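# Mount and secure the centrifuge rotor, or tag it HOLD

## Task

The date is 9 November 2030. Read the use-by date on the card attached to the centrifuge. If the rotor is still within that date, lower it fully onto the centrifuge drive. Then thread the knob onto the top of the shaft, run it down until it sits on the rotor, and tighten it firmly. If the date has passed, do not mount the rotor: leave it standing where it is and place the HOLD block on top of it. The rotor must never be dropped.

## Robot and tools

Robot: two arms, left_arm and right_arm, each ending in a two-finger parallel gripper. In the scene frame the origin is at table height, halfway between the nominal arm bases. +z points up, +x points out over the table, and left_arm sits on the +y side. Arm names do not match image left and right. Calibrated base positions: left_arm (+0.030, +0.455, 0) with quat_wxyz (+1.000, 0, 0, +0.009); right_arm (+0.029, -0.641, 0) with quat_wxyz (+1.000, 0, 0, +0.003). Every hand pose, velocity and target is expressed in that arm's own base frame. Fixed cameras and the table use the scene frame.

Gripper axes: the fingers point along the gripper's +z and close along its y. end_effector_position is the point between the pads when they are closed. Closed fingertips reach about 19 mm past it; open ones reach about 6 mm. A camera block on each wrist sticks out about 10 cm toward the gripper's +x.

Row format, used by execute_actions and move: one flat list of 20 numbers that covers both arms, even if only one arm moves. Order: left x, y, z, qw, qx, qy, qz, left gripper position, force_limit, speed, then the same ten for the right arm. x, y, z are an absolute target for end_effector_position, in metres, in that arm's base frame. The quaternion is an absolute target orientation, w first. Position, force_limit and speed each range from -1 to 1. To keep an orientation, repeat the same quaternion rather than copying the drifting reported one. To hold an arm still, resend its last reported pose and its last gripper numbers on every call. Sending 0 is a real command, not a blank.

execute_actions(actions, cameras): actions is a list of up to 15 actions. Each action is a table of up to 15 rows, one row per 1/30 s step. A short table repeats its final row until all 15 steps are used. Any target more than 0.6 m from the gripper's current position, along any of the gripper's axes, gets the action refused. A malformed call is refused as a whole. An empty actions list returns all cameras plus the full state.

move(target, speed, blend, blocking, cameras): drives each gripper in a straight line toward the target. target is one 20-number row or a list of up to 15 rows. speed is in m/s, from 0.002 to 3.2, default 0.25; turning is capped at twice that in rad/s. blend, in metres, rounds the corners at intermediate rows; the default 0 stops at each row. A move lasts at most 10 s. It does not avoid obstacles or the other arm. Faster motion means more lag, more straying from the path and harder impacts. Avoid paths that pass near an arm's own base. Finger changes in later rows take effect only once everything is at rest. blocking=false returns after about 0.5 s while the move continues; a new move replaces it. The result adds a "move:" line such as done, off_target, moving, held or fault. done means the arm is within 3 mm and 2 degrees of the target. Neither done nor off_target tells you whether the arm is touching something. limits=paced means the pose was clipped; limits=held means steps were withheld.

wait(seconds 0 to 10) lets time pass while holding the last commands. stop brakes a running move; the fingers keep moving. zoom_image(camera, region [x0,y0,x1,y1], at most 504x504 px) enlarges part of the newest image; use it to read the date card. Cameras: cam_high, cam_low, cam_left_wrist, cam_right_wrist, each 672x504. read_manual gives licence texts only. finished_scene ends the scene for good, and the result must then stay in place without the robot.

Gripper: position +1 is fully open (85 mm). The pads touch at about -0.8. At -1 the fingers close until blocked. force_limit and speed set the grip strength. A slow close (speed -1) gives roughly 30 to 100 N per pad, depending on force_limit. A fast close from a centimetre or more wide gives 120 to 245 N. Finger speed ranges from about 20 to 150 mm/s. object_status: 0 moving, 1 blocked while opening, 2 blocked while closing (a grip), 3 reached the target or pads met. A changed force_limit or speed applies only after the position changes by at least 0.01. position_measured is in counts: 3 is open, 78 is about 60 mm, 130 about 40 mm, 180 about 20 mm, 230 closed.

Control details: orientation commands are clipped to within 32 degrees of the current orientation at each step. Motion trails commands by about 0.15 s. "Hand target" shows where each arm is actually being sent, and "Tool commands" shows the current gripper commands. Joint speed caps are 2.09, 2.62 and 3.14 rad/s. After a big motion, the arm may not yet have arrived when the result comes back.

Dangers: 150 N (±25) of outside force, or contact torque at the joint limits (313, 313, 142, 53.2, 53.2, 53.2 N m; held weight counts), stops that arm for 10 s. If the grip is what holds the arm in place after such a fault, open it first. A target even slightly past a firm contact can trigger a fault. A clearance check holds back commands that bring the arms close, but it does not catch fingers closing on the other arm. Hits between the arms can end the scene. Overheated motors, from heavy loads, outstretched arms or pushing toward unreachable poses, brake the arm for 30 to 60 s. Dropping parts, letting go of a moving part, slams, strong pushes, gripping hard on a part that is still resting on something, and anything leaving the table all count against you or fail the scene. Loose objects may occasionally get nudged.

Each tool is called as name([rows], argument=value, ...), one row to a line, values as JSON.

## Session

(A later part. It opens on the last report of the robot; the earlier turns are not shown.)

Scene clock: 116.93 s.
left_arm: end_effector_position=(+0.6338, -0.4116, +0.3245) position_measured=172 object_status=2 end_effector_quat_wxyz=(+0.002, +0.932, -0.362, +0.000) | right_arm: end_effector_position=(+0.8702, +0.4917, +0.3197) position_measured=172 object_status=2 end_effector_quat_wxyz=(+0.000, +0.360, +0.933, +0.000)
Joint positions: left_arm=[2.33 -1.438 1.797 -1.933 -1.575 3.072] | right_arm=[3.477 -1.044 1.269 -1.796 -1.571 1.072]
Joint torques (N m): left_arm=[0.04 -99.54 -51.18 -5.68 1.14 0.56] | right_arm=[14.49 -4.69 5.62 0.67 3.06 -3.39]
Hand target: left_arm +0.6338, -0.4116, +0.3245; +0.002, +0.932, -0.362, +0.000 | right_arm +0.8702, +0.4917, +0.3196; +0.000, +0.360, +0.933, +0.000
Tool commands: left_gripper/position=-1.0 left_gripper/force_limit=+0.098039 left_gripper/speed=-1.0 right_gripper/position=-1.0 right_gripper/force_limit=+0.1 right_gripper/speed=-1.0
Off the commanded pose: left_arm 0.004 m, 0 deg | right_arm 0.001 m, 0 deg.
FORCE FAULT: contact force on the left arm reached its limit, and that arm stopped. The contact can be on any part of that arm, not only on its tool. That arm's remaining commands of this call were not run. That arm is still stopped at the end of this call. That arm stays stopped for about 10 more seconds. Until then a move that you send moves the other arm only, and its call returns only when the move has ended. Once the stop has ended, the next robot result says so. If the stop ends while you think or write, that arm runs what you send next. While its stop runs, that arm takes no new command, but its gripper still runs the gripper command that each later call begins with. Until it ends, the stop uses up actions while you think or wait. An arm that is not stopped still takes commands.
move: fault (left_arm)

move(target=[0.6338,-0.4116,0.3245,0.002,0.932,-0.362,0.0,-1,0.1,-1,0.87020,0.49168,0.3222,0,0.35999,0.93295,0,-1,0.1,-1], speed=0.02)

wait(seconds=9.5)

Scene clock: 118.10 s.
left_arm: end_effector_position=(+0.6338, -0.4116, +0.3245) position_measured=172 object_status=2 end_effector_quat_wxyz=(+0.002, +0.932, -0.362, +0.000) | right_arm: end_effector_position=(+0.8701, +0.4916, +0.3217) position_measured=172 object_status=2 end_effector_quat_wxyz=(+0.000, +0.360, +0.933, +0.000)
Joint positions: left_arm=[2.33 -1.438 1.797 -1.933 -1.575 3.072] | right_arm=[3.477 -1.045 1.267 -1.792 -1.571 1.072]
Joint torques (N m): left_arm=[0.81 -98.15 -50.95 -5.85 1.08 0.76] | right_arm=[14.95 -72.31 -45.75 0.43 3.3 -1.38]
Hand target: left_arm +0.6338, -0.4116, +0.3245; +0.002, +0.932, -0.362, +0.000 | right_arm +0.8702, +0.4917, +0.3222; +0.000, +0.360, +0.933, +0.000
Tool commands: left_gripper/position=-1.0 left_gripper/force_limit=+0.098039 left_gripper/speed=-1.0 right_gripper/position=-1.0 right_gripper/force_limit=+0.1 right_gripper/speed=-1.0
Off the commanded pose: right_arm 0.001 m, 0 deg.
FORCE FAULT, CONTINUED: the left arm was still stopped when this call began, by the force fault that an earlier result reported. That arm ran no command of this call. That arm is still stopped at the end of this call. That arm stays stopped for about 8 more seconds. If the stop ends while you think or write, that arm runs what you send next. While its stop runs, that arm takes no new command, but its gripper still runs the gripper command that each later call begins with.
move: done (right_arm), not run (left_arm; its earlier fault stop)

Scene clock: 127.60 s.
left_arm: end_effector_position=(+0.6338, -0.4116, +0.3245) position_measured=172 object_status=2 end_effector_quat_wxyz=(+0.002, +0.932, -0.362, +0.000) | right_arm: end_effector_position=(+0.8702, +0.4917, +0.3222) position_measured=172 object_status=2 end_effector_quat_wxyz=(+0.000, +0.360, +0.933, +0.000)
Joint positions: left_arm=[2.33 -1.438 1.797 -1.933 -1.575 3.072] | right_arm=[3.477 -1.045 1.266 -1.792 -1.571 1.072]
Joint torques (N m): left_arm=[-0.53 -97.64 -50.86 -6.53 1.03 0.57] | right_arm=[20.62 -79.78 -53.65 -3.19 1.89 2.01]
Hand target: left_arm +0.6338, -0.4116, +0.3245; +0.002, +0.932, -0.362, +0.000 | right_arm +0.8702, +0.4917, +0.3222; +0.000, +0.360, +0.933, +0.000
Tool commands: left_gripper/position=-1.0 left_gripper/force_limit=+0.098039 left_gripper/speed=-1.0 right_gripper/position=-1.0 right_gripper/force_limit=+0.1 right_gripper/speed=-1.0
Off the commanded pose: right_arm 0.000 m, 0 deg.
FORCE FAULT, CONTINUED: the left arm's stop, for the force fault that an earlier result reported, is over. The rest of the stop counts as 17 of the actions that you can send in this scene. That arm's target is now where it stood when the stop ended, not its last command. That arm accepts commands again.
wait: 9.50 s; at rest by 0.17 s

move([
  [0.63446,-0.41060,0.3270,0,0.93201,-0.36244,0,-1,0.1,-1,0.87020,0.49168,0.3250,0,0.35999,0.93295,0,-1,0.1,-1],
  [0.64323,-0.40074,0.3270,0,0.91531,-0.40275,0,-1,0.1,-1,0.86145,0.48174,0.3250,0,0.40035,0.91636,0,-1,0.1,-1],
  [0.64698,-0.39716,0.3260,0,0.90814,-0.41866,0,-1,0.1,-1,0.85771,0.47816,0.3240,0,0.41628,0.90924,0,-1,0.1,-1],
  [0.64698,-0.39716,0.3218,0,0.90814,-0.41866,0,-1,0.1,-1,0.85771,0.47816,0.3198,0,0.41628,0.90924,0,-1,0.1,-1],
], speed=[0.03,0.04,0.03,0.01], blend=[0,0.003,0,0])

Scene clock: 130.97 s.
left_arm: end_effector_position=(+0.6470, -0.3972, +0.3219) position_measured=172 object_status=2 end_effector_quat_wxyz=(+0.000, +0.908, -0.419, +0.000) | right_arm: end_effector_position=(+0.8577, +0.4782, +0.3200) position_measured=172 object_status=2 end_effector_quat_wxyz=(+0.000, +0.416, +0.909, +0.000)
Joint positions: left_arm=[2.355 -1.43 1.792 -1.933 -1.571 3.219] | right_arm=[3.468 -1.074 1.314 -1.811 -1.571 1.186]
Joint torques (N m): left_arm=[31.63 -151.43 -47.98 2.11 0.71 2.7] | right_arm=[-53.35 -68.72 -50.94 -7.21 -8.49 2.41]
Hand target: left_arm +0.6470, -0.3972, +0.3218; +0.000, +0.908, -0.419, +0.000 | right_arm +0.8577, +0.4782, +0.3198; +0.000, +0.416, +0.909, +0.000
Off the commanded pose: left_arm 0.000 m, 0 deg | right_arm 0.000 m, 0 deg.
move: done

No contact here. Lower more, gently.

move(target=[0.64698,-0.39716,0.3204,0,0.90814,-0.41866,0,-1,0.1,-1,0.85771,0.47816,0.3184,0,0.41628,0.90924,0,-1,0.1,-1], speed=0.01)

Scene clock: 131.73 s.
left_arm: end_effector_position=(+0.6470, -0.3972, +0.3204) position_measured=172 object_status=2 end_effector_quat_wxyz=(+0.000, +0.908, -0.419, +0.000) | right_arm: end_effector_position=(+0.8577, +0.4782, +0.3185) position_measured=172 object_status=2 end_effector_quat_wxyz=(+0.000, +0.416, +0.909, +0.000)
Joint positions: left_arm=[2.355 -1.429 1.794 -1.936 -1.571 3.219] | right_arm=[3.468 -1.073 1.316 -1.814 -1.571 1.186]
Joint torques (N m): left_arm=[29.38 -149.42 -46.45 2.6 0.97 2.64] | right_arm=[-51.92 -64.83 -48.21 -6.39 -8.05 2.82]
Hand target: left_arm +0.6470, -0.3972, +0.3204; +0.000, +0.908, -0.419, +0.000 | right_arm +0.8577, +0.4782, +0.3184; +0.000, +0.416, +0.909, +0.000
Off the commanded pose: left_arm 0.000 m, 0 deg | right_arm 0.000 m, 0 deg.
move: done

move(target=[0.64698,-0.39716,0.3197,0,0.90814,-0.41866,0,-1,0.1,-1,0.85771,0.47816,0.3177,0,0.41628,0.90924,0,-1,0.1,-1], speed=0.01)

move(target=[0.64698,-0.39716,0.3192,0,0.90814,-0.41866,0,-1,0.1,-1,0.85771,0.47816,0.3172,0,0.41628,0.90924,0,-1,0.1,-1], speed=0.01)

Scene clock: 132.57 s.
left_arm: end_effector_position=(+0.6470, -0.3972, +0.3198) position_measured=172 object_status=2 end_effector_quat_wxyz=(+0.000, +0.908, -0.419, +0.000) | right_arm: end_effector_position=(+0.8577, +0.4782, +0.3178) position_measured=172 object_status=2 end_effector_quat_wxyz=(+0.000, +0.416, +0.909, +0.000)
Joint positions: left_arm=[2.355 -1.429 1.795 -1.937 -1.571 3.219] | right_arm=[3.468 -1.073 1.317 -1.815 -1.571 1.186]
Joint torques (N m): left_arm=[25.67 -140.5 -41.67 2.08 0.85 2.63] | right_arm=[-48.14 -61.75 -46.09 -6.76 -8.17 2.76]
Hand target: left_arm +0.6470, -0.3972, +0.3197; +0.000, +0.908, -0.419, +0.000 | right_arm +0.8577, +0.4782, +0.3177; +0.000, +0.416, +0.909, +0.000
Off the commanded pose: left_arm 0.000 m, 0 deg | right_arm 0.000 m, 0 deg.
move: done

Scene clock: 133.27 s.
left_arm: end_effector_position=(+0.6470, -0.3972, +0.3193) position_measured=172 object_status=2 end_effector_quat_wxyz=(+0.000, +0.908, -0.419, +0.000) | right_arm: end_effector_position=(+0.8577, +0.4782, +0.3173) position_measured=172 object_status=2 end_effector_quat_wxyz=(+0.000, +0.416, +0.909, +0.000)
Joint positions: left_arm=[2.355 -1.429 1.796 -1.938 -1.571 3.219] | right_arm=[3.468 -1.073 1.317 -1.816 -1.571 1.186]
Joint torques (N m): left_arm=[22.25 -100.45 -29.53 0.71 1.83 2.69] | right_arm=[-49.33 -46.42 -36.57 -6.68 -8 2.5]
Hand target: left_arm +0.6470, -0.3972, +0.3192; +0.000, +0.908, -0.419, +0.000 | right_arm +0.8577, +0.4782, +0.3172; +0.000, +0.416, +0.909, +0.000
Off the commanded pose: left_arm 0.000 m, 0 deg | right_arm 0.000 m, 0 deg.
move: done

move([
  [0.64698,-0.39716,0.3190,0,0.90814,-0.41866,0,-1,0.1,-1,0.85771,0.47816,0.3170,0,0.41628,0.90924,0,-1,0.1,-1],
  [0.64698,-0.39716,0.3190,0,0.90814,-0.41866,0,0.15,0.1,-1,0.85771,0.47816,0.3170,0,0.41628,0.90924,0,0.15,0.1,-1],
], speed=0.01, cameras=["cam_left_wrist","cam_right_wrist"])

Scene clock: 135.73 s.
left_arm: end_effector_position=(+0.6470, -0.3972, +0.3190) position_measured=110 object_status=0 end_effector_quat_wxyz=(+0.000, +0.908, -0.419, +0.000) | right_arm: end_effector_position=(+0.8577, +0.4782, +0.3170) position_measured=110 object_status=0 end_effector_quat_wxyz=(+0.000, +0.416, +0.909, +0.000)
Joint positions: left_arm=[2.355 -1.428 1.796 -1.938 -1.571 3.219] | right_arm=[3.468 -1.073 1.318 -1.816 -1.571 1.186]
Joint torques (N m): left_arm=[-12.57 -122.97 -60.91 -9.74 -1.53 2.32] | right_arm=[14.08 -76.36 -52.56 -0.86 2.33 2.28]
Hand target: left_arm +0.6470, -0.3972, +0.3190; +0.000, +0.908, -0.419, +0.000 | right_arm +0.8577, +0.4782, +0.3170; +0.000, +0.416, +0.909, +0.000
Off the commanded pose: left_arm 0.000 m, 0 deg | right_arm 0.000 m, 0 deg.
move: done
camera_calibration:
cam_left_wrist: T_world_to_cam=[[-0.757864, -0.652139, -0.0188919, 0.249323], [-0.618008, 0.708318, 0.341104, 0.589023], [-0.209066, 0.270186, -0.939836, 0.667999], [0, 0, 0, 1]] pos_world=[0.692629, -0.435106, 0.431601]
cam_right_wrist: T_world_to_cam=[[0.765188, 0.643806, 0.0012651, -0.954735], [0.607072, -0.72218, 0.331541, -0.258991], [0.214362, -0.252923, -0.94344, 0.362493], [0, 0, 0, 1]] pos_world=[0.810073, 0.519309, 0.429064]
Images, in order (width x height): cam_left_wrist 672x504, cam_right_wrist 672x504.

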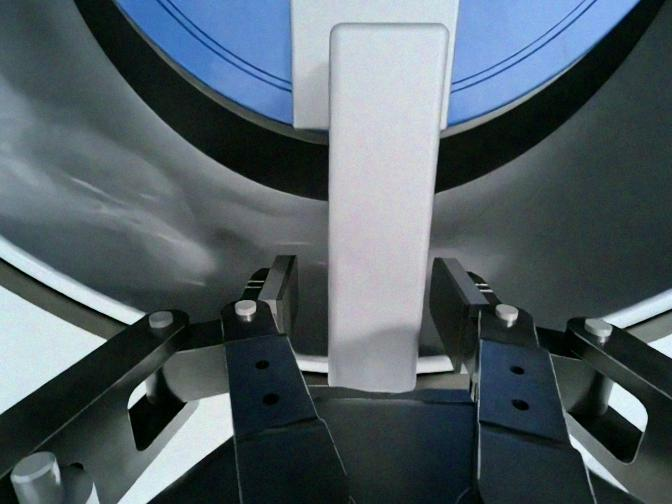

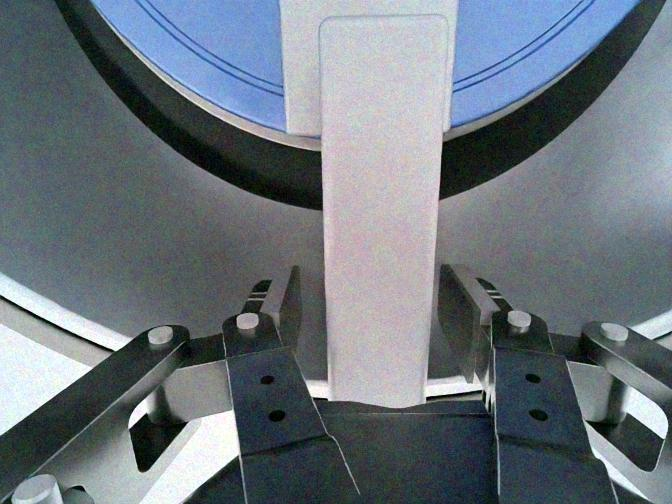

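move([
  [0.64698,-0.39716,0.42,0,0.90814,-0.41866,0,0.15,0.1,-1,0.85771,0.47816,0.42,0,0.41628,0.90924,0,0.15,0.1,-1],
  [0.50,-0.28,0.55,0,0.90814,-0.41866,0,1,0.1,0,0.751,0.573,0.471,-0.0607,0.923,0.3443,0.1627,1,0.1,0],
], speed=[0.1,0.35], blend=[0.02,0], cameras=["all"])

zoom_image(camera="cam_right_wrist", region=[180, 100, 500, 420])

Scene clock: 140.87 s.
left_arm: end_effector_position=(+0.5000, -0.2800, +0.5500) position_measured=3 object_status=0 end_effector_quat_wxyz=(+0.000, +0.908, -0.419, +0.000) | right_arm: end_effector_position=(+0.7510, +0.5730, +0.4710) position_measured=3 object_status=0 end_effector_quat_wxyz=(-0.061, +0.923, +0.344, +0.163)
Joint positions: left_arm=[2.316 -1.805 1.741 -1.507 -1.571 3.18] | right_arm=[3.576 -1.313 1.48 -2.074 -1.476 2.878]
Joint torques (N m): left_arm=[-14.74 -73.56 -46.36 -1.58 1 -1.87] | right_arm=[11.08 -63.85 -38.99 -4.54 -2.25 2.94]
Hand target: left_arm +0.5000, -0.2800, +0.5500; +0.000, +0.908, -0.419, +0.000 | right_arm +0.7510, +0.5730, +0.4710; -0.061, +0.923, +0.344, +0.163
Off the commanded pose: left_arm 0.000 m, 0 deg | right_arm 0.000 m, 0 deg.
move: done
camera_calibration:
cam_left_wrist: T_world_to_cam=[[-0.757864, -0.652139, -0.0188919, 0.218712], [-0.618008, 0.708318, 0.341104, 0.336365], [-0.209066, 0.270186, -0.939836, 0.822702], [0, 0, 0, 1]] pos_world=[0.545629, -0.317906, 0.662601]
cam_right_wrist: T_world_to_cam=[[0.645558, -0.763704, -0.00318017, -0.0358637], [-0.763684, -0.645495, -0.0111179, 0.970115], [0.00643802, 0.00960591, -0.999933, 0.586986], [0, 0, 0, 1]] pos_world=[0.760234, 0.593176, 0.597618]

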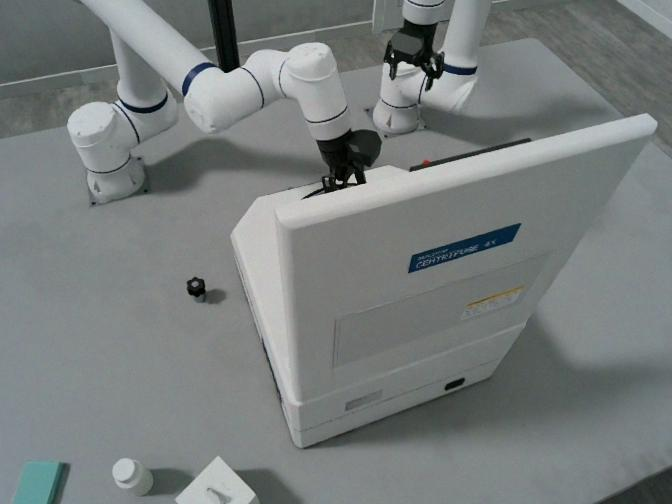

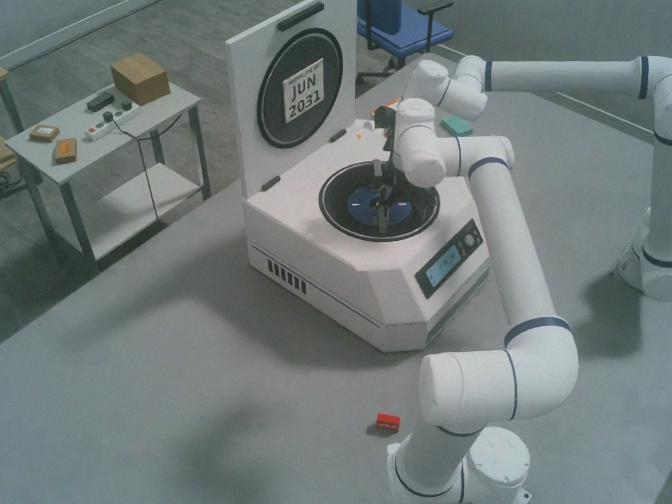

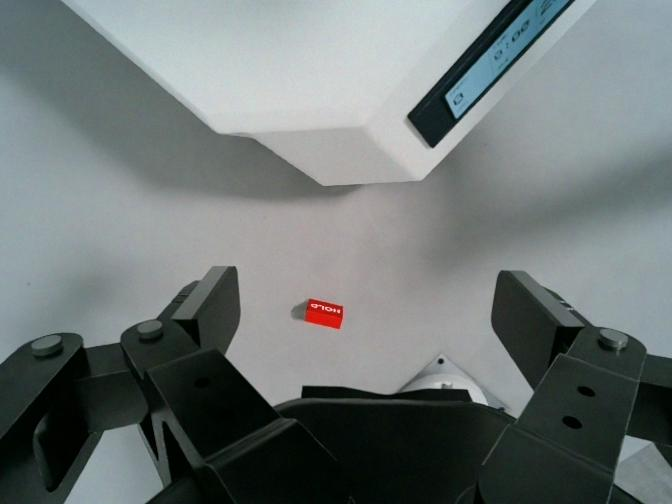

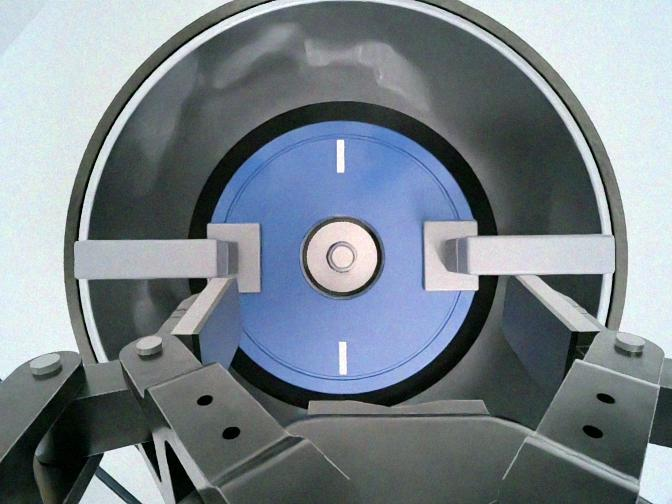

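Scaled by 1.575.

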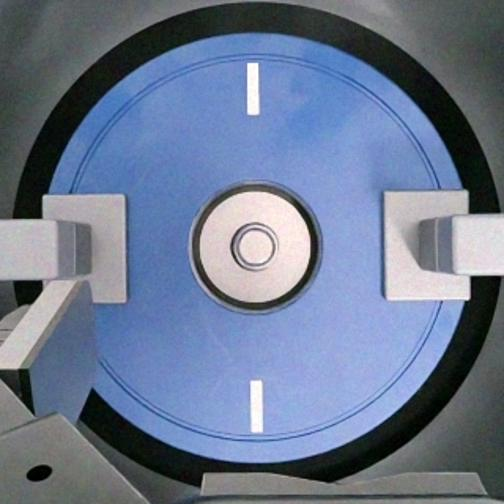

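move(target=[0.60,-0.355,0.46,0,0.90814,-0.41866,0,-0.2,0.1,0,0.816,0.496,0.471,-0.0607,0.923,0.3443,0.1627,1,0.1,0], speed=0.25, cameras=["cam_right_wrist"])

zoom_image(camera="cam_right_wrist", region=[0, 80, 320, 400])

Scene clock: 142.67 s.
left_arm: end_effector_position=(+0.5999, -0.3549, +0.4601) position_measured=154 object_status=3 end_effector_quat_wxyz=(+0.000, +0.908, -0.419, +0.000) | right_arm: end_effector_position=(+0.8159, +0.4961, +0.4710) position_measured=3 object_status=3 end_effector_quat_wxyz=(-0.061, +0.923, +0.344, +0.163)
Joint positions: left_arm=[2.35 -1.588 1.711 -1.694 -1.571 3.214] | right_arm=[3.462 -1.295 1.454 -2.054 -1.439 2.769]
Joint torques (N m): left_arm=[15.44 -59.1 -63.31 -9.91 -1.43 3.22] | right_arm=[-14.11 -42.51 -52.58 -1.4 2.48 -3.23]
Hand target: left_arm +0.6000, -0.3550, +0.4600; +0.000, +0.908, -0.419, +0.000 | right_arm +0.8160, +0.4960, +0.4710; -0.061, +0.923, +0.344, +0.163
Off the commanded pose: left_arm 0.000 m, 0 deg | right_arm 0.000 m, 0 deg.
move: done
camera_calibration:
cam_right_wrist: T_world_to_cam=[[0.645558, -0.763704, -0.00318017, -0.136489], [-0.763684, -0.645495, -0.0111179, 0.97004], [0.00643802, 0.00960591, -0.999933, 0.587307], [0, 0, 0, 1]] pos_world=[0.825134, 0.516276, 0.597618]
Images, in order (width x height): cam_right_wrist 672x504.

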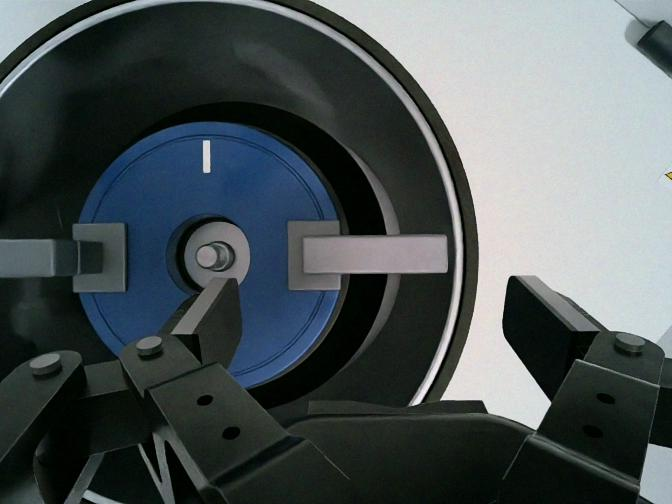

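Scaled by 1.575.

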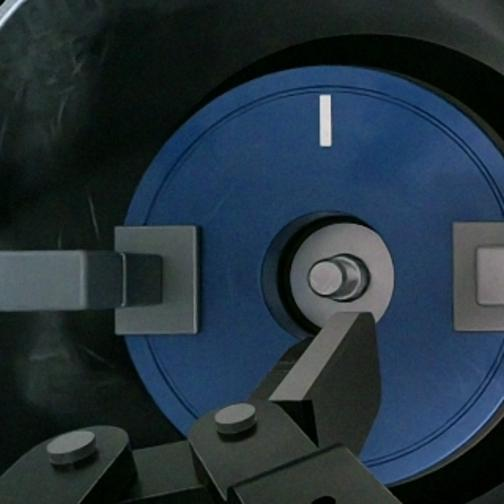

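move([
  [0.64503,-0.39885,0.43,0,0.91176,-0.41072,0,-0.04,-1,-1,0.816,0.496,0.471,-0.0607,0.923,0.3443,0.1627,1,0.1,0],
  [0.64503,-0.39885,0.324,0,0.91176,-0.41072,0,-0.04,-1,-1,0.816,0.496,0.471,-0.0607,0.923,0.3443,0.1627,1,0.1,0],
], speed=[0.2,0.12], cameras=["cam_left_wrist","cam_right_wrist"])

Scene clock: 145.80 s.
left_arm: end_effector_position=(+0.6450, -0.3988, +0.3241) position_measured=134 object_status=3 end_effector_quat_wxyz=(+0.000, +0.912, -0.411, +0.000) | right_arm: end_effector_position=(+0.8160, +0.4960, +0.4710) position_measured=3 object_status=3 end_effector_quat_wxyz=(-0.061, +0.923, +0.344, +0.163)
Joint positions: left_arm=[2.352 -1.433 1.791 -1.929 -1.571 3.198] | right_arm=[3.462 -1.295 1.454 -2.054 -1.439 2.769]
Joint torques (N m): left_arm=[5.74 -75.44 -42.49 -9.95 -0.83 -1.3] | right_arm=[-14.74 -46.24 -53.64 -1.65 2.6 -3.44]
Hand target: left_arm +0.6450, -0.3989, +0.3240; +0.000, +0.912, -0.411, +0.000 | right_arm +0.8160, +0.4960, +0.4710; -0.061, +0.923, +0.344, +0.163
Off the commanded pose: left_arm 0.000 m, 0 deg | right_arm 0.000 m, 0 deg.
move: done
camera_calibration:
cam_left_wrist: T_world_to_cam=[[-0.746409, -0.665221, -0.0188578, 0.234183], [-0.630238, 0.697488, 0.341042, 0.590854], [-0.213715, 0.266442, -0.939859, 0.674346], [0, 0, 0, 1]] pos_world=[0.691293, -0.436004, 0.436701]
cam_right_wrist: T_world_to_cam=[[0.645558, -0.763704, -0.00318017, -0.13663], [-0.763684, -0.645495, -0.0111179, 0.970051], [0.00643802, 0.00960591, -0.999933, 0.587307], [0, 0, 0, 1]] pos_world=[0.825234, 0.516176, 0.597618]
Images, in order (width x height): cam_left_wrist 672x504, cam_right_wrist 672x504.

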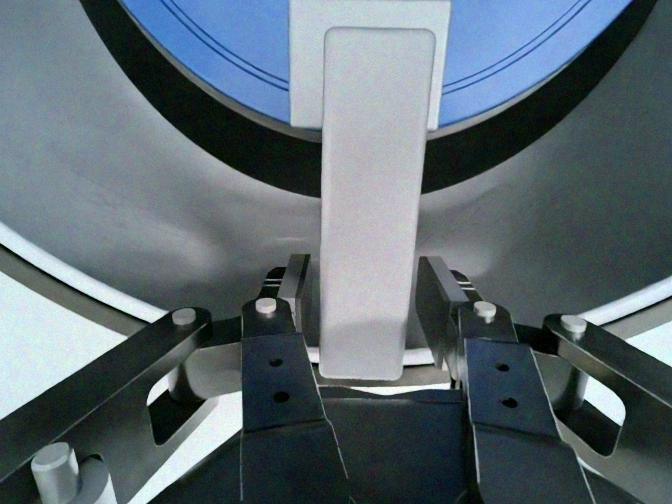

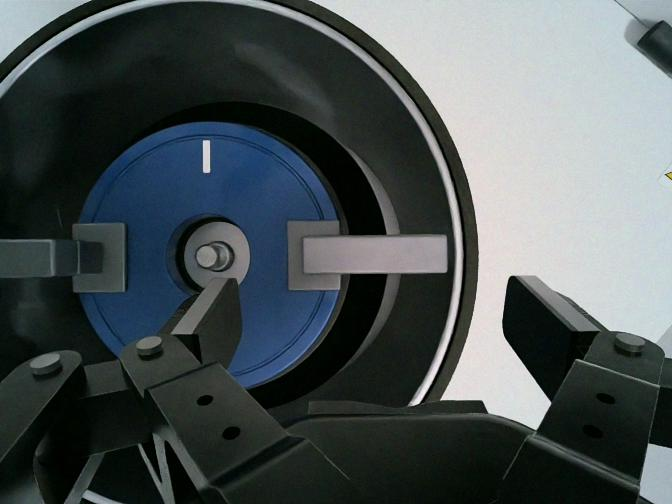

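move([
  [0.65198,-0.39307,0.324,0,0.89879,-0.43837,0,-0.04,-1,-1,0.816,0.496,0.471,-0.0607,0.923,0.3443,0.1627,1,0.1,0],
  [0.65929,-0.38769,0.324,0,0.88458,-0.46639,0,-0.04,-1,-1,0.816,0.496,0.471,-0.0607,0.923,0.3443,0.1627,1,0.1,0],
], speed=0.03, blend=[0.003,0], cameras=["cam_left_wrist","cam_right_wrist"])

Scene clock: 148.40 s.
left_arm: end_effector_position=(+0.6593, -0.3877, +0.3240) position_measured=134 object_status=3 end_effector_quat_wxyz=(+0.000, +0.885, -0.466, +0.000) | right_arm: end_effector_position=(+0.8160, +0.4960, +0.4710) position_measured=3 object_status=3 end_effector_quat_wxyz=(-0.061, +0.923, +0.344, +0.163)
Joint positions: left_arm=[2.376 -1.422 1.779 -1.928 -1.571 3.346] | right_arm=[3.462 -1.295 1.454 -2.054 -1.439 2.769]
Joint torques (N m): left_arm=[15.43 -77.51 -61.04 -1.5 0.48 3.44] | right_arm=[-13.98 -44.89 -53.9 -1.67 2.65 -3.17]
Hand target: left_arm +0.6593, -0.3877, +0.3240; +0.000, +0.885, -0.466, +0.000 | right_arm +0.8160, +0.4960, +0.4710; -0.061, +0.923, +0.344, +0.163
Off the commanded pose: left_arm 0.000 m, 0 deg | right_arm 0.000 m, 0 deg.
move: done
camera_calibration:
cam_left_wrist: T_world_to_cam=[[-0.822808, -0.568004, -0.018953, 0.340403], [-0.53934, 0.769903, 0.341119, 0.560193], [-0.179165, 0.290897, -0.939829, 0.661015], [0, 0, 0, 1]] pos_world=[0.700651, -0.430231, 0.436601]
cam_right_wrist: T_world_to_cam=[[0.645558, -0.763704, -0.00318017, -0.13663], [-0.763684, -0.645495, -0.0111179, 0.970051], [0.00643802, 0.00960591, -0.999933, 0.587307], [0, 0, 0, 1]] pos_world=[0.825234, 0.516176, 0.597618]
Images, in order (width x height): cam_left_wrist 672x504, cam_right_wrist 672x504.

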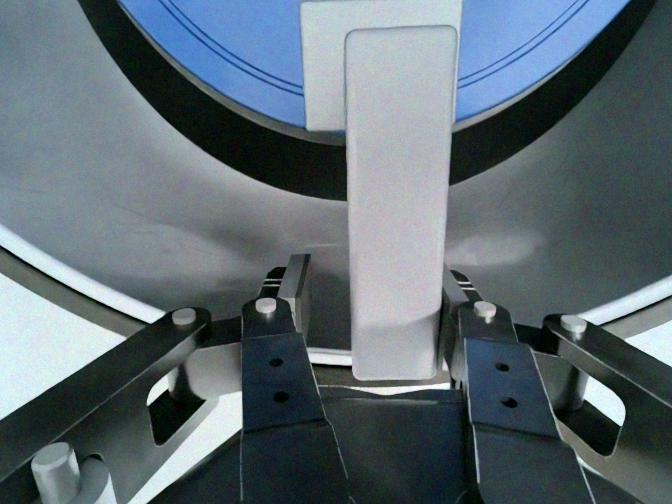

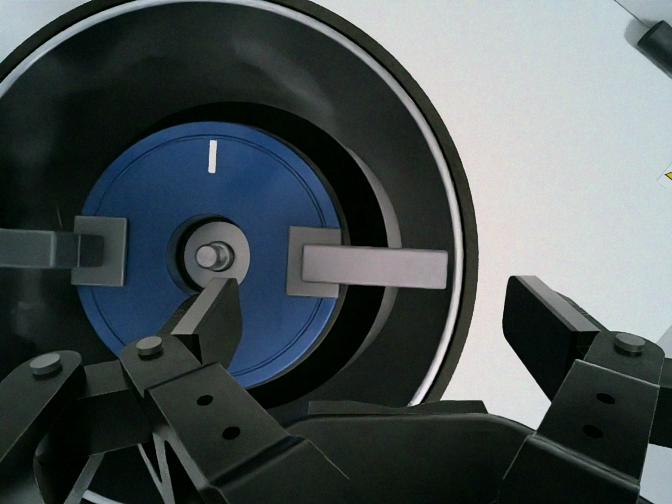

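move([
  [0.66467,-0.38419,0.324,0,0.87462,-0.48481,0,-0.04,-1,-1,0.816,0.496,0.471,-0.0607,0.923,0.3443,0.1627,1,0.1,0],
  [0.67020,-0.38090,0.324,0,0.86384,-0.50377,0,-0.04,-1,-1,0.816,0.496,0.471,-0.0607,0.923,0.3443,0.1627,1,0.1,0],
], speed=0.03, blend=[0.002,0], cameras=["cam_left_wrist","cam_right_wrist"])

Scene clock: 150.37 s.
left_arm: end_effector_position=(+0.6702, -0.3809, +0.3240) position_measured=134 object_status=3 end_effector_quat_wxyz=(+0.000, +0.864, -0.504, +0.000) | right_arm: end_effector_position=(+0.8160, +0.4960, +0.4710) position_measured=3 object_status=3 end_effector_quat_wxyz=(-0.061, +0.923, +0.344, +0.163)
Joint positions: left_arm=[2.392 -1.413 1.768 -1.926 -1.571 3.448] | right_arm=[3.462 -1.295 1.454 -2.054 -1.439 2.769]
Joint torques (N m): left_arm=[13.91 -80.65 -61.11 -1.62 -0.31 3.55] | right_arm=[-13.55 -46.72 -54.81 -1.66 2.43 -3.6]
Hand target: left_arm +0.6702, -0.3809, +0.3240; +0.000, +0.864, -0.504, +0.000 | right_arm +0.8160, +0.4960, +0.4710; -0.061, +0.923, +0.344, +0.163
Off the commanded pose: left_arm 0.000 m, 0 deg | right_arm 0.000 m, 0 deg.
move: done
camera_calibration:
cam_left_wrist: T_world_to_cam=[[-0.868287, -0.495699, -0.0189736, 0.411195], [-0.471665, 0.813132, 0.341098, 0.531987], [-0.153654, 0.30512, -0.939836, 0.649325], [0, 0, 0, 1]] pos_world=[0.707726, -0.426869, 0.436601]
cam_right_wrist: T_world_to_cam=[[0.645558, -0.763704, -0.00318017, -0.13663], [-0.763684, -0.645495, -0.0111179, 0.970051], [0.00643802, 0.00960591, -0.999933, 0.587307], [0, 0, 0, 1]] pos_world=[0.825234, 0.516176, 0.597618]
Images, in order (width x height): cam_left_wrist 672x504, cam_right_wrist 672x504.

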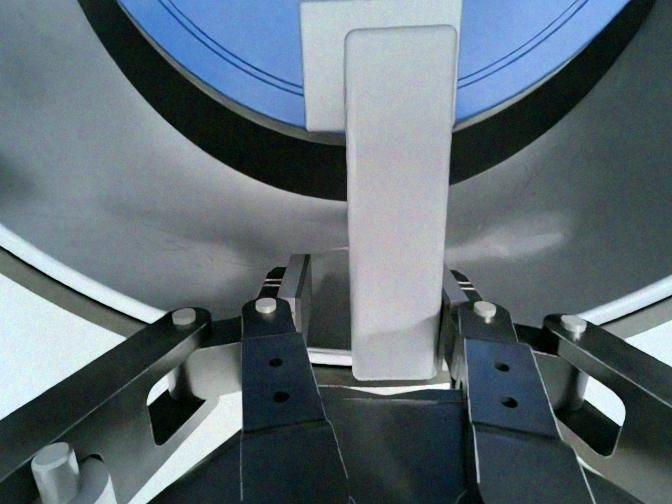

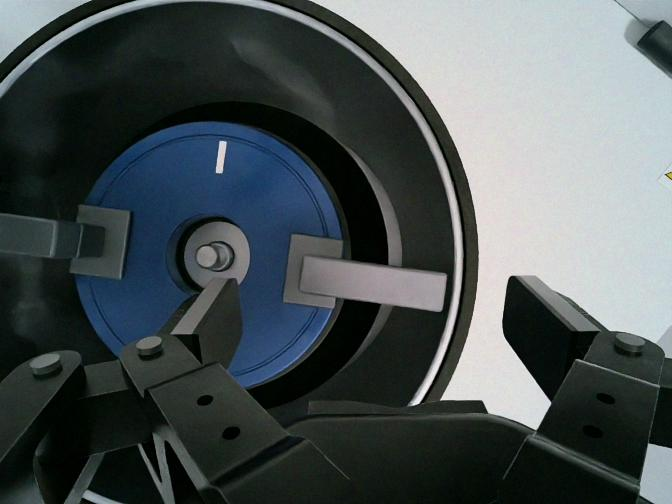

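move(target=[0.67293,-0.37939,0.324,0,0.85851,-0.51279,0,-0.04,-1,-1,0.816,0.496,0.471,-0.0607,0.923,0.3443,0.1627,1,0.1,0], speed=0.02, cameras=["cam_right_wrist"])

zoom_image(camera="cam_right_wrist", region=[60, 100, 380, 300])

Scene clock: 151.37 s.
left_arm: end_effector_position=(+0.6729, -0.3794, +0.3240) position_measured=134 object_status=3 end_effector_quat_wxyz=(+0.000, +0.859, -0.513, +0.000) | right_arm: end_effector_position=(+0.8160, +0.4960, +0.4710) position_measured=3 object_status=3 end_effector_quat_wxyz=(-0.061, +0.923, +0.344, +0.163)
Joint positions: left_arm=[2.396 -1.41 1.765 -1.926 -1.571 3.473] | right_arm=[3.462 -1.295 1.454 -2.054 -1.439 2.769]
Joint torques (N m): left_arm=[13.76 -79.74 -61.15 -1.41 -1.09 3.22] | right_arm=[-16.76 -43.16 -52.98 -1.34 2.94 -3.38]
Hand target: left_arm +0.6729, -0.3794, +0.3240; +0.000, +0.859, -0.513, +0.000 | right_arm +0.8160, +0.4960, +0.4710; -0.061, +0.923, +0.344, +0.163
Off the commanded pose: left_arm 0.000 m, 0 deg | right_arm 0.000 m, 0 deg.
move: done
camera_calibration:
cam_right_wrist: T_world_to_cam=[[0.645558, -0.763704, -0.00318017, -0.13663], [-0.763684, -0.645495, -0.0111179, 0.970051], [0.00643802, 0.00960591, -0.999933, 0.587307], [0, 0, 0, 1]] pos_world=[0.825234, 0.516176, 0.597618]
Images, in order (width x height): cam_right_wrist 672x504.

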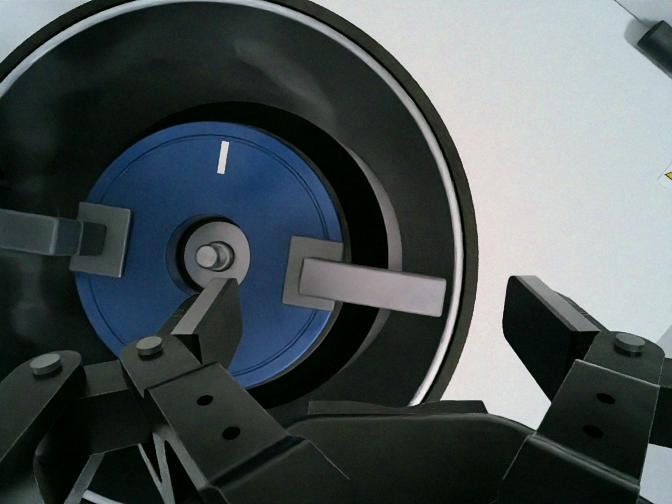

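Scaled by 1.575.

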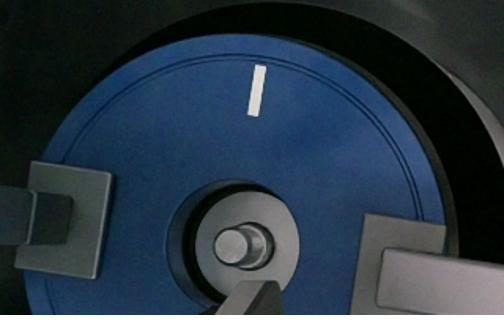

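move(target=[0.67522,-0.37818,0.324,0,0.85397,-0.52027,0,-0.04,-1,-1,0.816,0.496,0.471,-0.0607,0.923,0.3443,0.1627,1,0.1,0], speed=0.02, cameras=["cam_right_wrist"])

zoom_image(camera="cam_right_wrist", region=[60, 100, 380, 300])

Scene clock: 152.30 s.
left_arm: end_effector_position=(+0.6752, -0.3782, +0.3240) position_measured=134 object_status=3 end_effector_quat_wxyz=(+0.000, +0.854, -0.520, +0.000) | right_arm: end_effector_position=(+0.8160, +0.4960, +0.4710) position_measured=3 object_status=3 end_effector_quat_wxyz=(-0.061, +0.923, +0.344, +0.163)
Joint positions: left_arm=[2.4 -1.408 1.762 -1.925 -1.571 3.494] | right_arm=[3.462 -1.295 1.454 -2.054 -1.439 2.769]
Joint torques (N m): left_arm=[14.96 -81.3 -61.26 -1.54 -0.57 3.49] | right_arm=[-14.78 -46.87 -53.71 -1.65 2.53 -3.61]
Hand target: left_arm +0.6752, -0.3782, +0.3240; +0.000, +0.854, -0.520, +0.000 | right_arm +0.8160, +0.4960, +0.4710; -0.061, +0.923, +0.344, +0.163
Off the commanded pose: left_arm 0.000 m, 0 deg | right_arm 0.000 m, 0 deg.
move: done
camera_calibration:
cam_right_wrist: T_world_to_cam=[[0.645558, -0.763704, -0.00318017, -0.13663], [-0.763684, -0.645495, -0.0111179, 0.970051], [0.00643802, 0.00960591, -0.999933, 0.587307], [0, 0, 0, 1]] pos_world=[0.825234, 0.516176, 0.597618]
Images, in order (width x height): cam_right_wrist 672x504.

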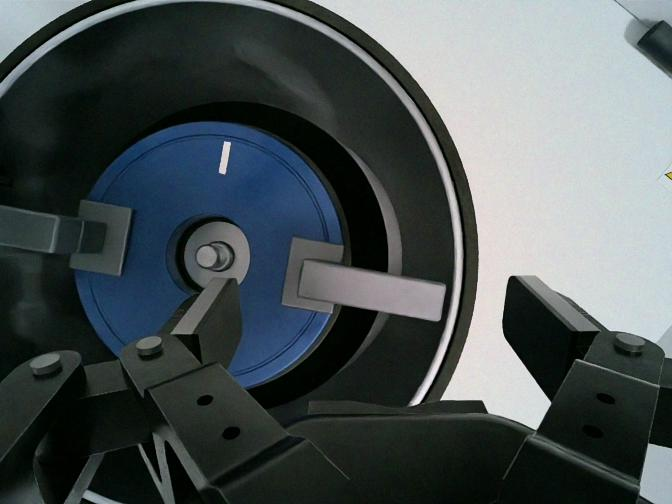

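Scaled by 1.575.

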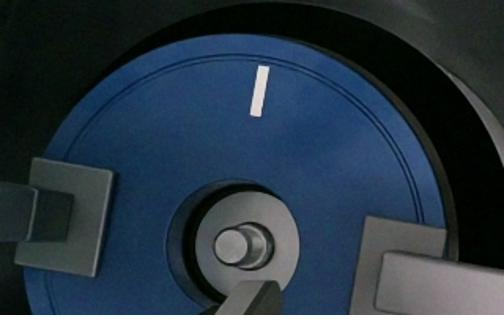

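move(target=[0.67706,-0.37725,0.324,0,0.85035,-0.52621,0,-0.04,-1,-1,0.816,0.496,0.471,-0.0607,0.923,0.3443,0.1627,1,0.1,0], speed=0.015, cameras=["cam_right_wrist","cam_left_wrist"])

zoom_image(camera="cam_right_wrist", region=[60, 100, 380, 300])

Scene clock: 153.20 s.
left_arm: end_effector_position=(+0.6770, -0.3773, +0.3240) position_measured=134 object_status=3 end_effector_quat_wxyz=(+0.000, +0.850, -0.526, +0.000) | right_arm: end_effector_position=(+0.8160, +0.4960, +0.4710) position_measured=3 object_status=3 end_effector_quat_wxyz=(-0.061, +0.923, +0.344, +0.163)
Joint positions: left_arm=[2.402 -1.406 1.76 -1.925 -1.571 3.51] | right_arm=[3.462 -1.295 1.454 -2.054 -1.439 2.769]
Joint torques (N m): left_arm=[14.42 -81.07 -61.44 -1.64 -0.5 3.57] | right_arm=[-15.33 -44.22 -53.3 -1.63 2.39 -3.03]
Hand target: left_arm +0.6771, -0.3773, +0.3240; +0.000, +0.850, -0.526, +0.000 | right_arm +0.8160, +0.4960, +0.4710; -0.061, +0.923, +0.344, +0.163
Off the commanded pose: left_arm 0.000 m, 0 deg | right_arm 0.000 m, 0 deg.
move: done
camera_calibration:
cam_left_wrist: T_world_to_cam=[[-0.893069, -0.449522, -0.0188962, 0.453142], [-0.428386, 0.836741, 0.3411, 0.511841], [-0.137521, 0.312721, -0.939837, 0.641204], [0, 0, 0, 1]] pos_world=[0.712132, -0.425099, 0.436601]
cam_right_wrist: T_world_to_cam=[[0.645558, -0.763704, -0.00318017, -0.13663], [-0.763684, -0.645495, -0.0111179, 0.970051], [0.00643802, 0.00960591, -0.999933, 0.587307], [0, 0, 0, 1]] pos_world=[0.825234, 0.516176, 0.597618]
Images, in order (width x height): cam_left_wrist 672x504, cam_right_wrist 672x504.

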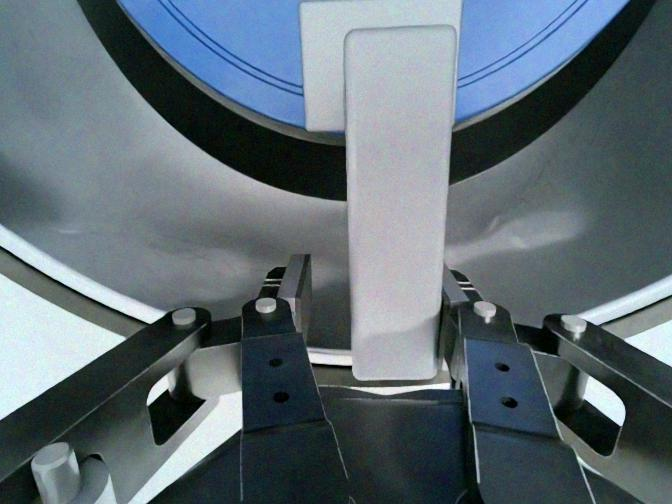

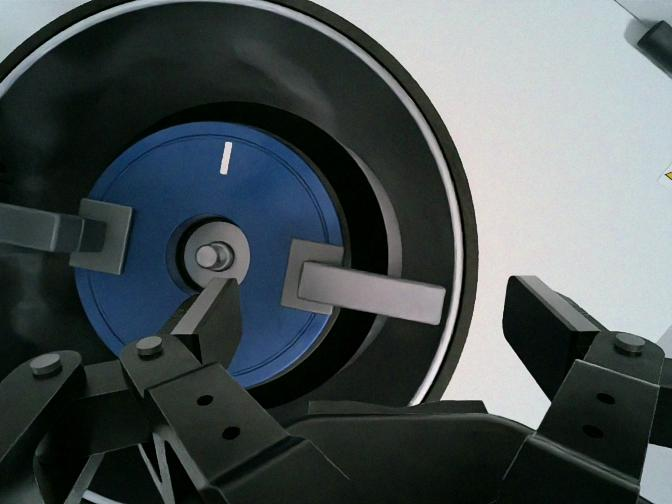

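Scaled by 1.575.

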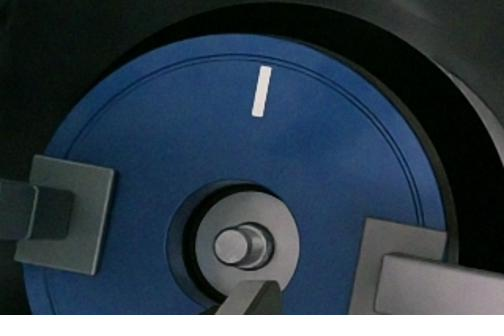

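move(target=[0.67869,-0.37645,0.324,0,0.84712,-0.53140,0,-0.04,-1,-1,0.816,0.496,0.471,-0.0607,0.923,0.3443,0.1627,1,0.1,0], speed=0.015, cameras=["cam_right_wrist"])

zoom_image(camera="cam_right_wrist", region=[60, 100, 380, 300])

Scene clock: 154.10 s.
left_arm: end_effector_position=(+0.6787, -0.3765, +0.3240) position_measured=134 object_status=3 end_effector_quat_wxyz=(+0.000, +0.847, -0.531, +0.000) | right_arm: end_effector_position=(+0.8160, +0.4960, +0.4710) position_measured=3 object_status=3 end_effector_quat_wxyz=(-0.061, +0.923, +0.344, +0.163)
Joint positions: left_arm=[2.404 -1.404 1.758 -1.925 -1.571 3.525] | right_arm=[3.462 -1.295 1.454 -2.054 -1.439 2.769]
Joint torques (N m): left_arm=[15.58 -79.9 -61.29 -1.59 -0.33 3.17] | right_arm=[-16.99 -42.95 -53.75 -1.89 2.17 -3.38]
Hand target: left_arm +0.6787, -0.3765, +0.3240; +0.000, +0.847, -0.531, +0.000 | right_arm +0.8160, +0.4960, +0.4710; -0.061, +0.923, +0.344, +0.163
Off the commanded pose: left_arm 0.000 m, 0 deg | right_arm 0.000 m, 0 deg.
move: done
camera_calibration:
cam_right_wrist: T_world_to_cam=[[0.645558, -0.763704, -0.00318017, -0.13663], [-0.763684, -0.645495, -0.0111179, 0.970051], [0.00643802, 0.00960591, -0.999933, 0.587307], [0, 0, 0, 1]] pos_world=[0.825234, 0.516176, 0.597618]
Images, in order (width x height): cam_right_wrist 672x504.

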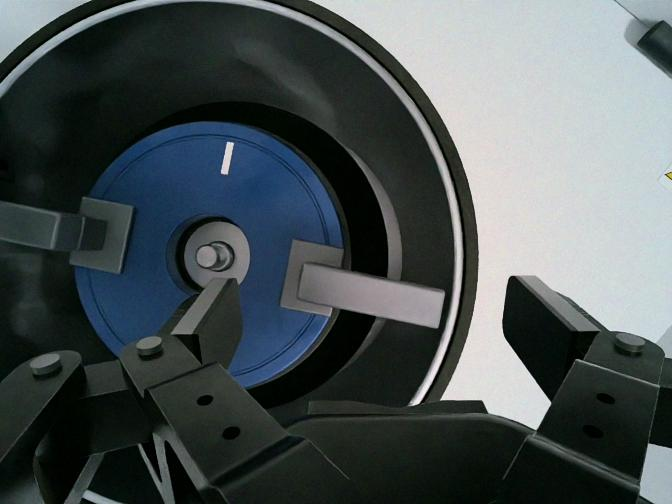

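Scaled by 1.575.

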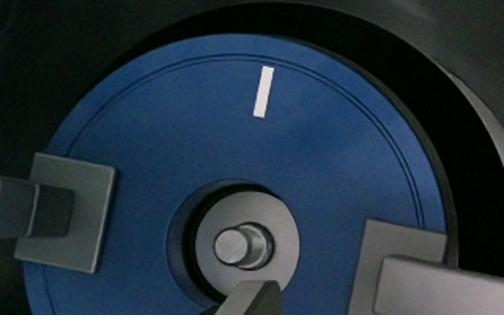

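move(target=[0.68032,-0.37568,0.324,0,0.84386,-0.53656,0,-0.04,-1,-1,0.816,0.496,0.471,-0.0607,0.923,0.3443,0.1627,1,0.1,0], speed=0.015)

move(target=[0.68196,-0.37492,0.324,0,0.84057,-0.54171,0,-0.04,-1,-1,0.816,0.496,0.471,-0.0607,0.923,0.3443,0.1627,1,0.1,0], speed=0.015, cameras=["cam_right_wrist","cam_left_wrist"])

zoom_image(camera="cam_right_wrist", region=[60, 100, 380, 300])

Scene clock: 155.10 s.
left_arm: end_effector_position=(+0.6803, -0.3757, +0.3240) position_measured=134 object_status=3 end_effector_quat_wxyz=(+0.000, +0.844, -0.536, +0.000) | right_arm: end_effector_position=(+0.8160, +0.4960, +0.4710) position_measured=3 object_status=3 end_effector_quat_wxyz=(-0.061, +0.923, +0.344, +0.163)
Joint positions: left_arm=[2.407 -1.403 1.756 -1.924 -1.571 3.539] | right_arm=[3.462 -1.295 1.454 -2.054 -1.439 2.769]
Joint torques (N m): left_arm=[15.33 -81.39 -60.81 -1.63 -0.13 3.53] | right_arm=[-15.45 -45.6 -53.97 -1.65 2.71 -3.05]
Hand target: left_arm +0.6803, -0.3757, +0.3240; +0.000, +0.844, -0.537, +0.000 | right_arm +0.8160, +0.4960, +0.4710; -0.061, +0.923, +0.344, +0.163
Off the commanded pose: left_arm 0.000 m, 0 deg | right_arm 0.000 m, 0 deg.
move: done

Scene clock: 155.87 s.
left_arm: end_effector_position=(+0.6819, -0.3749, +0.3240) position_measured=134 object_status=3 end_effector_quat_wxyz=(+0.000, +0.841, -0.542, +0.000) | right_arm: end_effector_position=(+0.8160, +0.4960, +0.4710) position_measured=3 object_status=3 end_effector_quat_wxyz=(-0.061, +0.923, +0.344, +0.163)
Joint positions: left_arm=[2.409 -1.401 1.754 -1.924 -1.571 3.554] | right_arm=[3.462 -1.295 1.454 -2.054 -1.439 2.769]
Joint torques (N m): left_arm=[16.54 -81.83 -60.81 -1.74 0.06 3.34] | right_arm=[-18.7 -44.31 -53.51 -2.12 2.33 -2.73]
Hand target: left_arm +0.6820, -0.3749, +0.3240; +0.000, +0.841, -0.542, +0.000 | right_arm +0.8160, +0.4960, +0.4710; -0.061, +0.923, +0.344, +0.163
Off the commanded pose: left_arm 0.000 m, 0 deg | right_arm 0.000 m, 0 deg.
move: done
camera_calibration:
cam_left_wrist: T_world_to_cam=[[-0.908937, -0.416506, -0.0188526, 0.481789], [-0.397432, 0.851872, 0.341119, 0.496566], [-0.126018, 0.317549, -0.939831, 0.635121], [0, 0, 0, 1]] pos_world=[0.715304, -0.424024, 0.436601]
cam_right_wrist: T_world_to_cam=[[0.645558, -0.763704, -0.00318017, -0.13663], [-0.763684, -0.645495, -0.0111179, 0.970051], [0.00643802, 0.00960591, -0.999933, 0.587307], [0, 0, 0, 1]] pos_world=[0.825234, 0.516176, 0.597618]
Images, in order (width x height): cam_left_wrist 672x504, cam_right_wrist 672x504.

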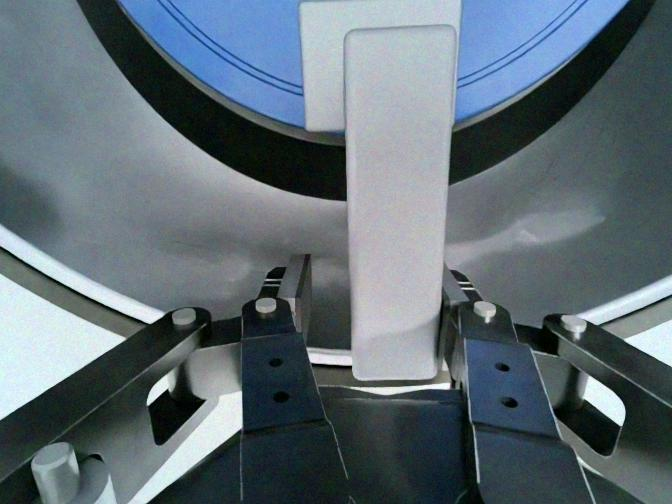

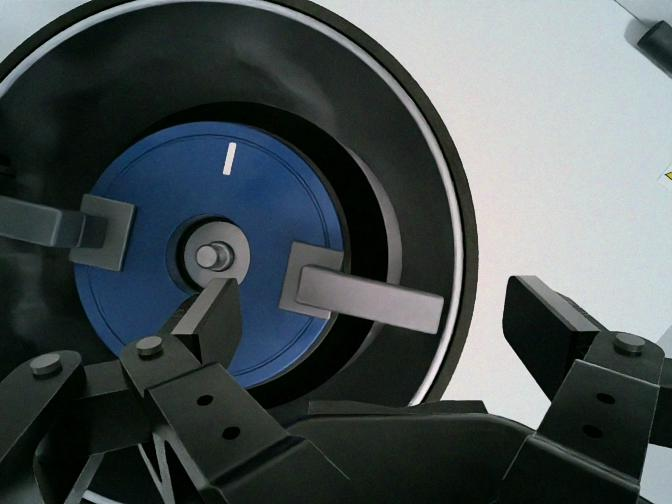

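Scaled by 1.575.

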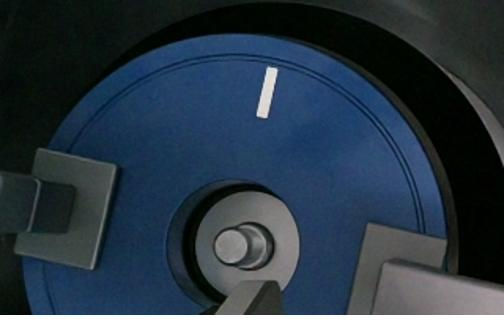

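move([
  [0.6766,-0.3775,0.321,0,0.85127,-0.52473,0,-0.04,-1,-1,0.82819,0.45833,0.45,0,0.52250,0.85264,0,0.15,0.1,0],
  [0.6766,-0.3775,0.3195,0,0.85127,-0.52473,0,-0.04,-1,-1,0.82819,0.45833,0.3200,0,0.52250,0.85264,0,0.15,0.1,0],
], speed=[0.15,0.1], cameras=["cam_left_wrist","cam_right_wrist"])

Scene clock: 164.33 s.
left_arm: end_effector_position=(+0.6766, -0.3775, +0.3195) position_measured=134 object_status=3 end_effector_quat_wxyz=(+0.000, +0.851, -0.525, +0.000) | right_arm: end_effector_position=(+0.8282, +0.4583, +0.3202) position_measured=110 object_status=3 end_effector_quat_wxyz=(+0.000, +0.522, +0.853, +0.000)
Joint positions: left_arm=[2.402 -1.404 1.766 -1.933 -1.571 3.506] | right_arm=[3.458 -1.132 1.401 -1.84 -1.571 1.416]
Joint torques (N m): left_arm=[-14.71 -81.01 -42.32 -10.02 -0.68 -1.92] | right_arm=[9.42 -49.1 -37.47 -3.49 -1.05 -3.3]
Hand target: left_arm +0.6766, -0.3775, +0.3195; +0.000, +0.851, -0.525, +0.000 | right_arm +0.8282, +0.4583, +0.3200; +0.000, +0.522, +0.853, +0.000
Off the commanded pose: left_arm 0.000 m, 0 deg | right_arm 0.000 m, 0 deg.
move: done
camera_calibration:
cam_left_wrist: T_world_to_cam=[[-0.891537, -0.452554, -0.0188741, 0.45035], [-0.431219, 0.835283, 0.341104, 0.514721], [-0.138603, 0.312246, -0.939836, 0.637531], [0, 0, 0, 1]] pos_world=[0.711825, -0.425197, 0.432101]
cam_right_wrist: T_world_to_cam=[[0.896669, 0.4427, 0.0012742, -0.936075], [0.417281, -0.846137, 0.331556, -0.0424627], [0.147858, -0.296764, -0.943435, 0.441888], [0, 0, 0, 1]] pos_world=[0.791732, 0.509608, 0.432164]
Images, in order (width x height): cam_left_wrist 672x504, cam_right_wrist 672x504.

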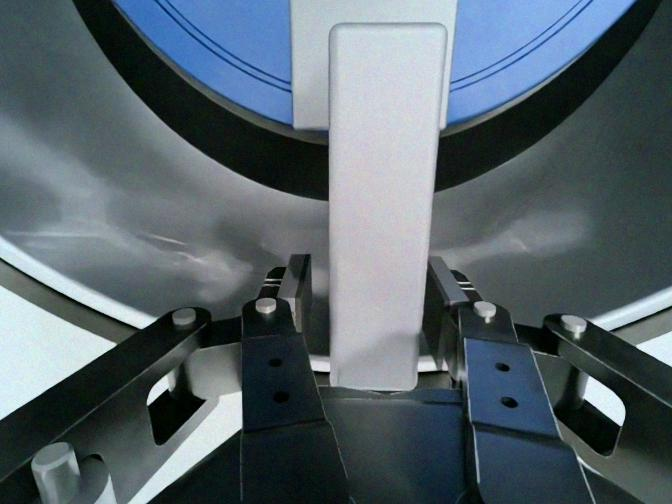

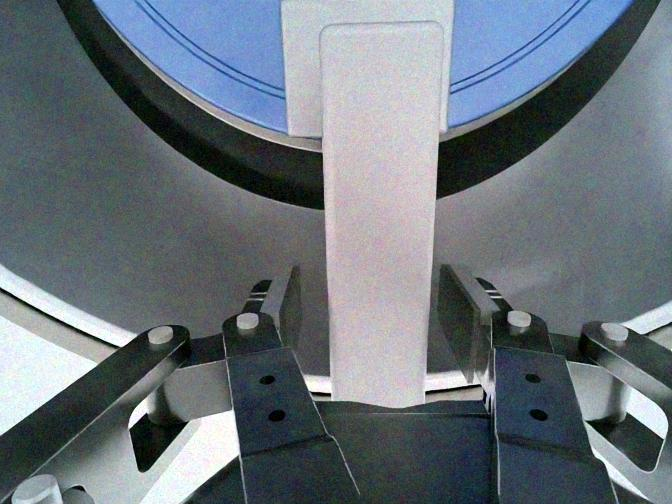

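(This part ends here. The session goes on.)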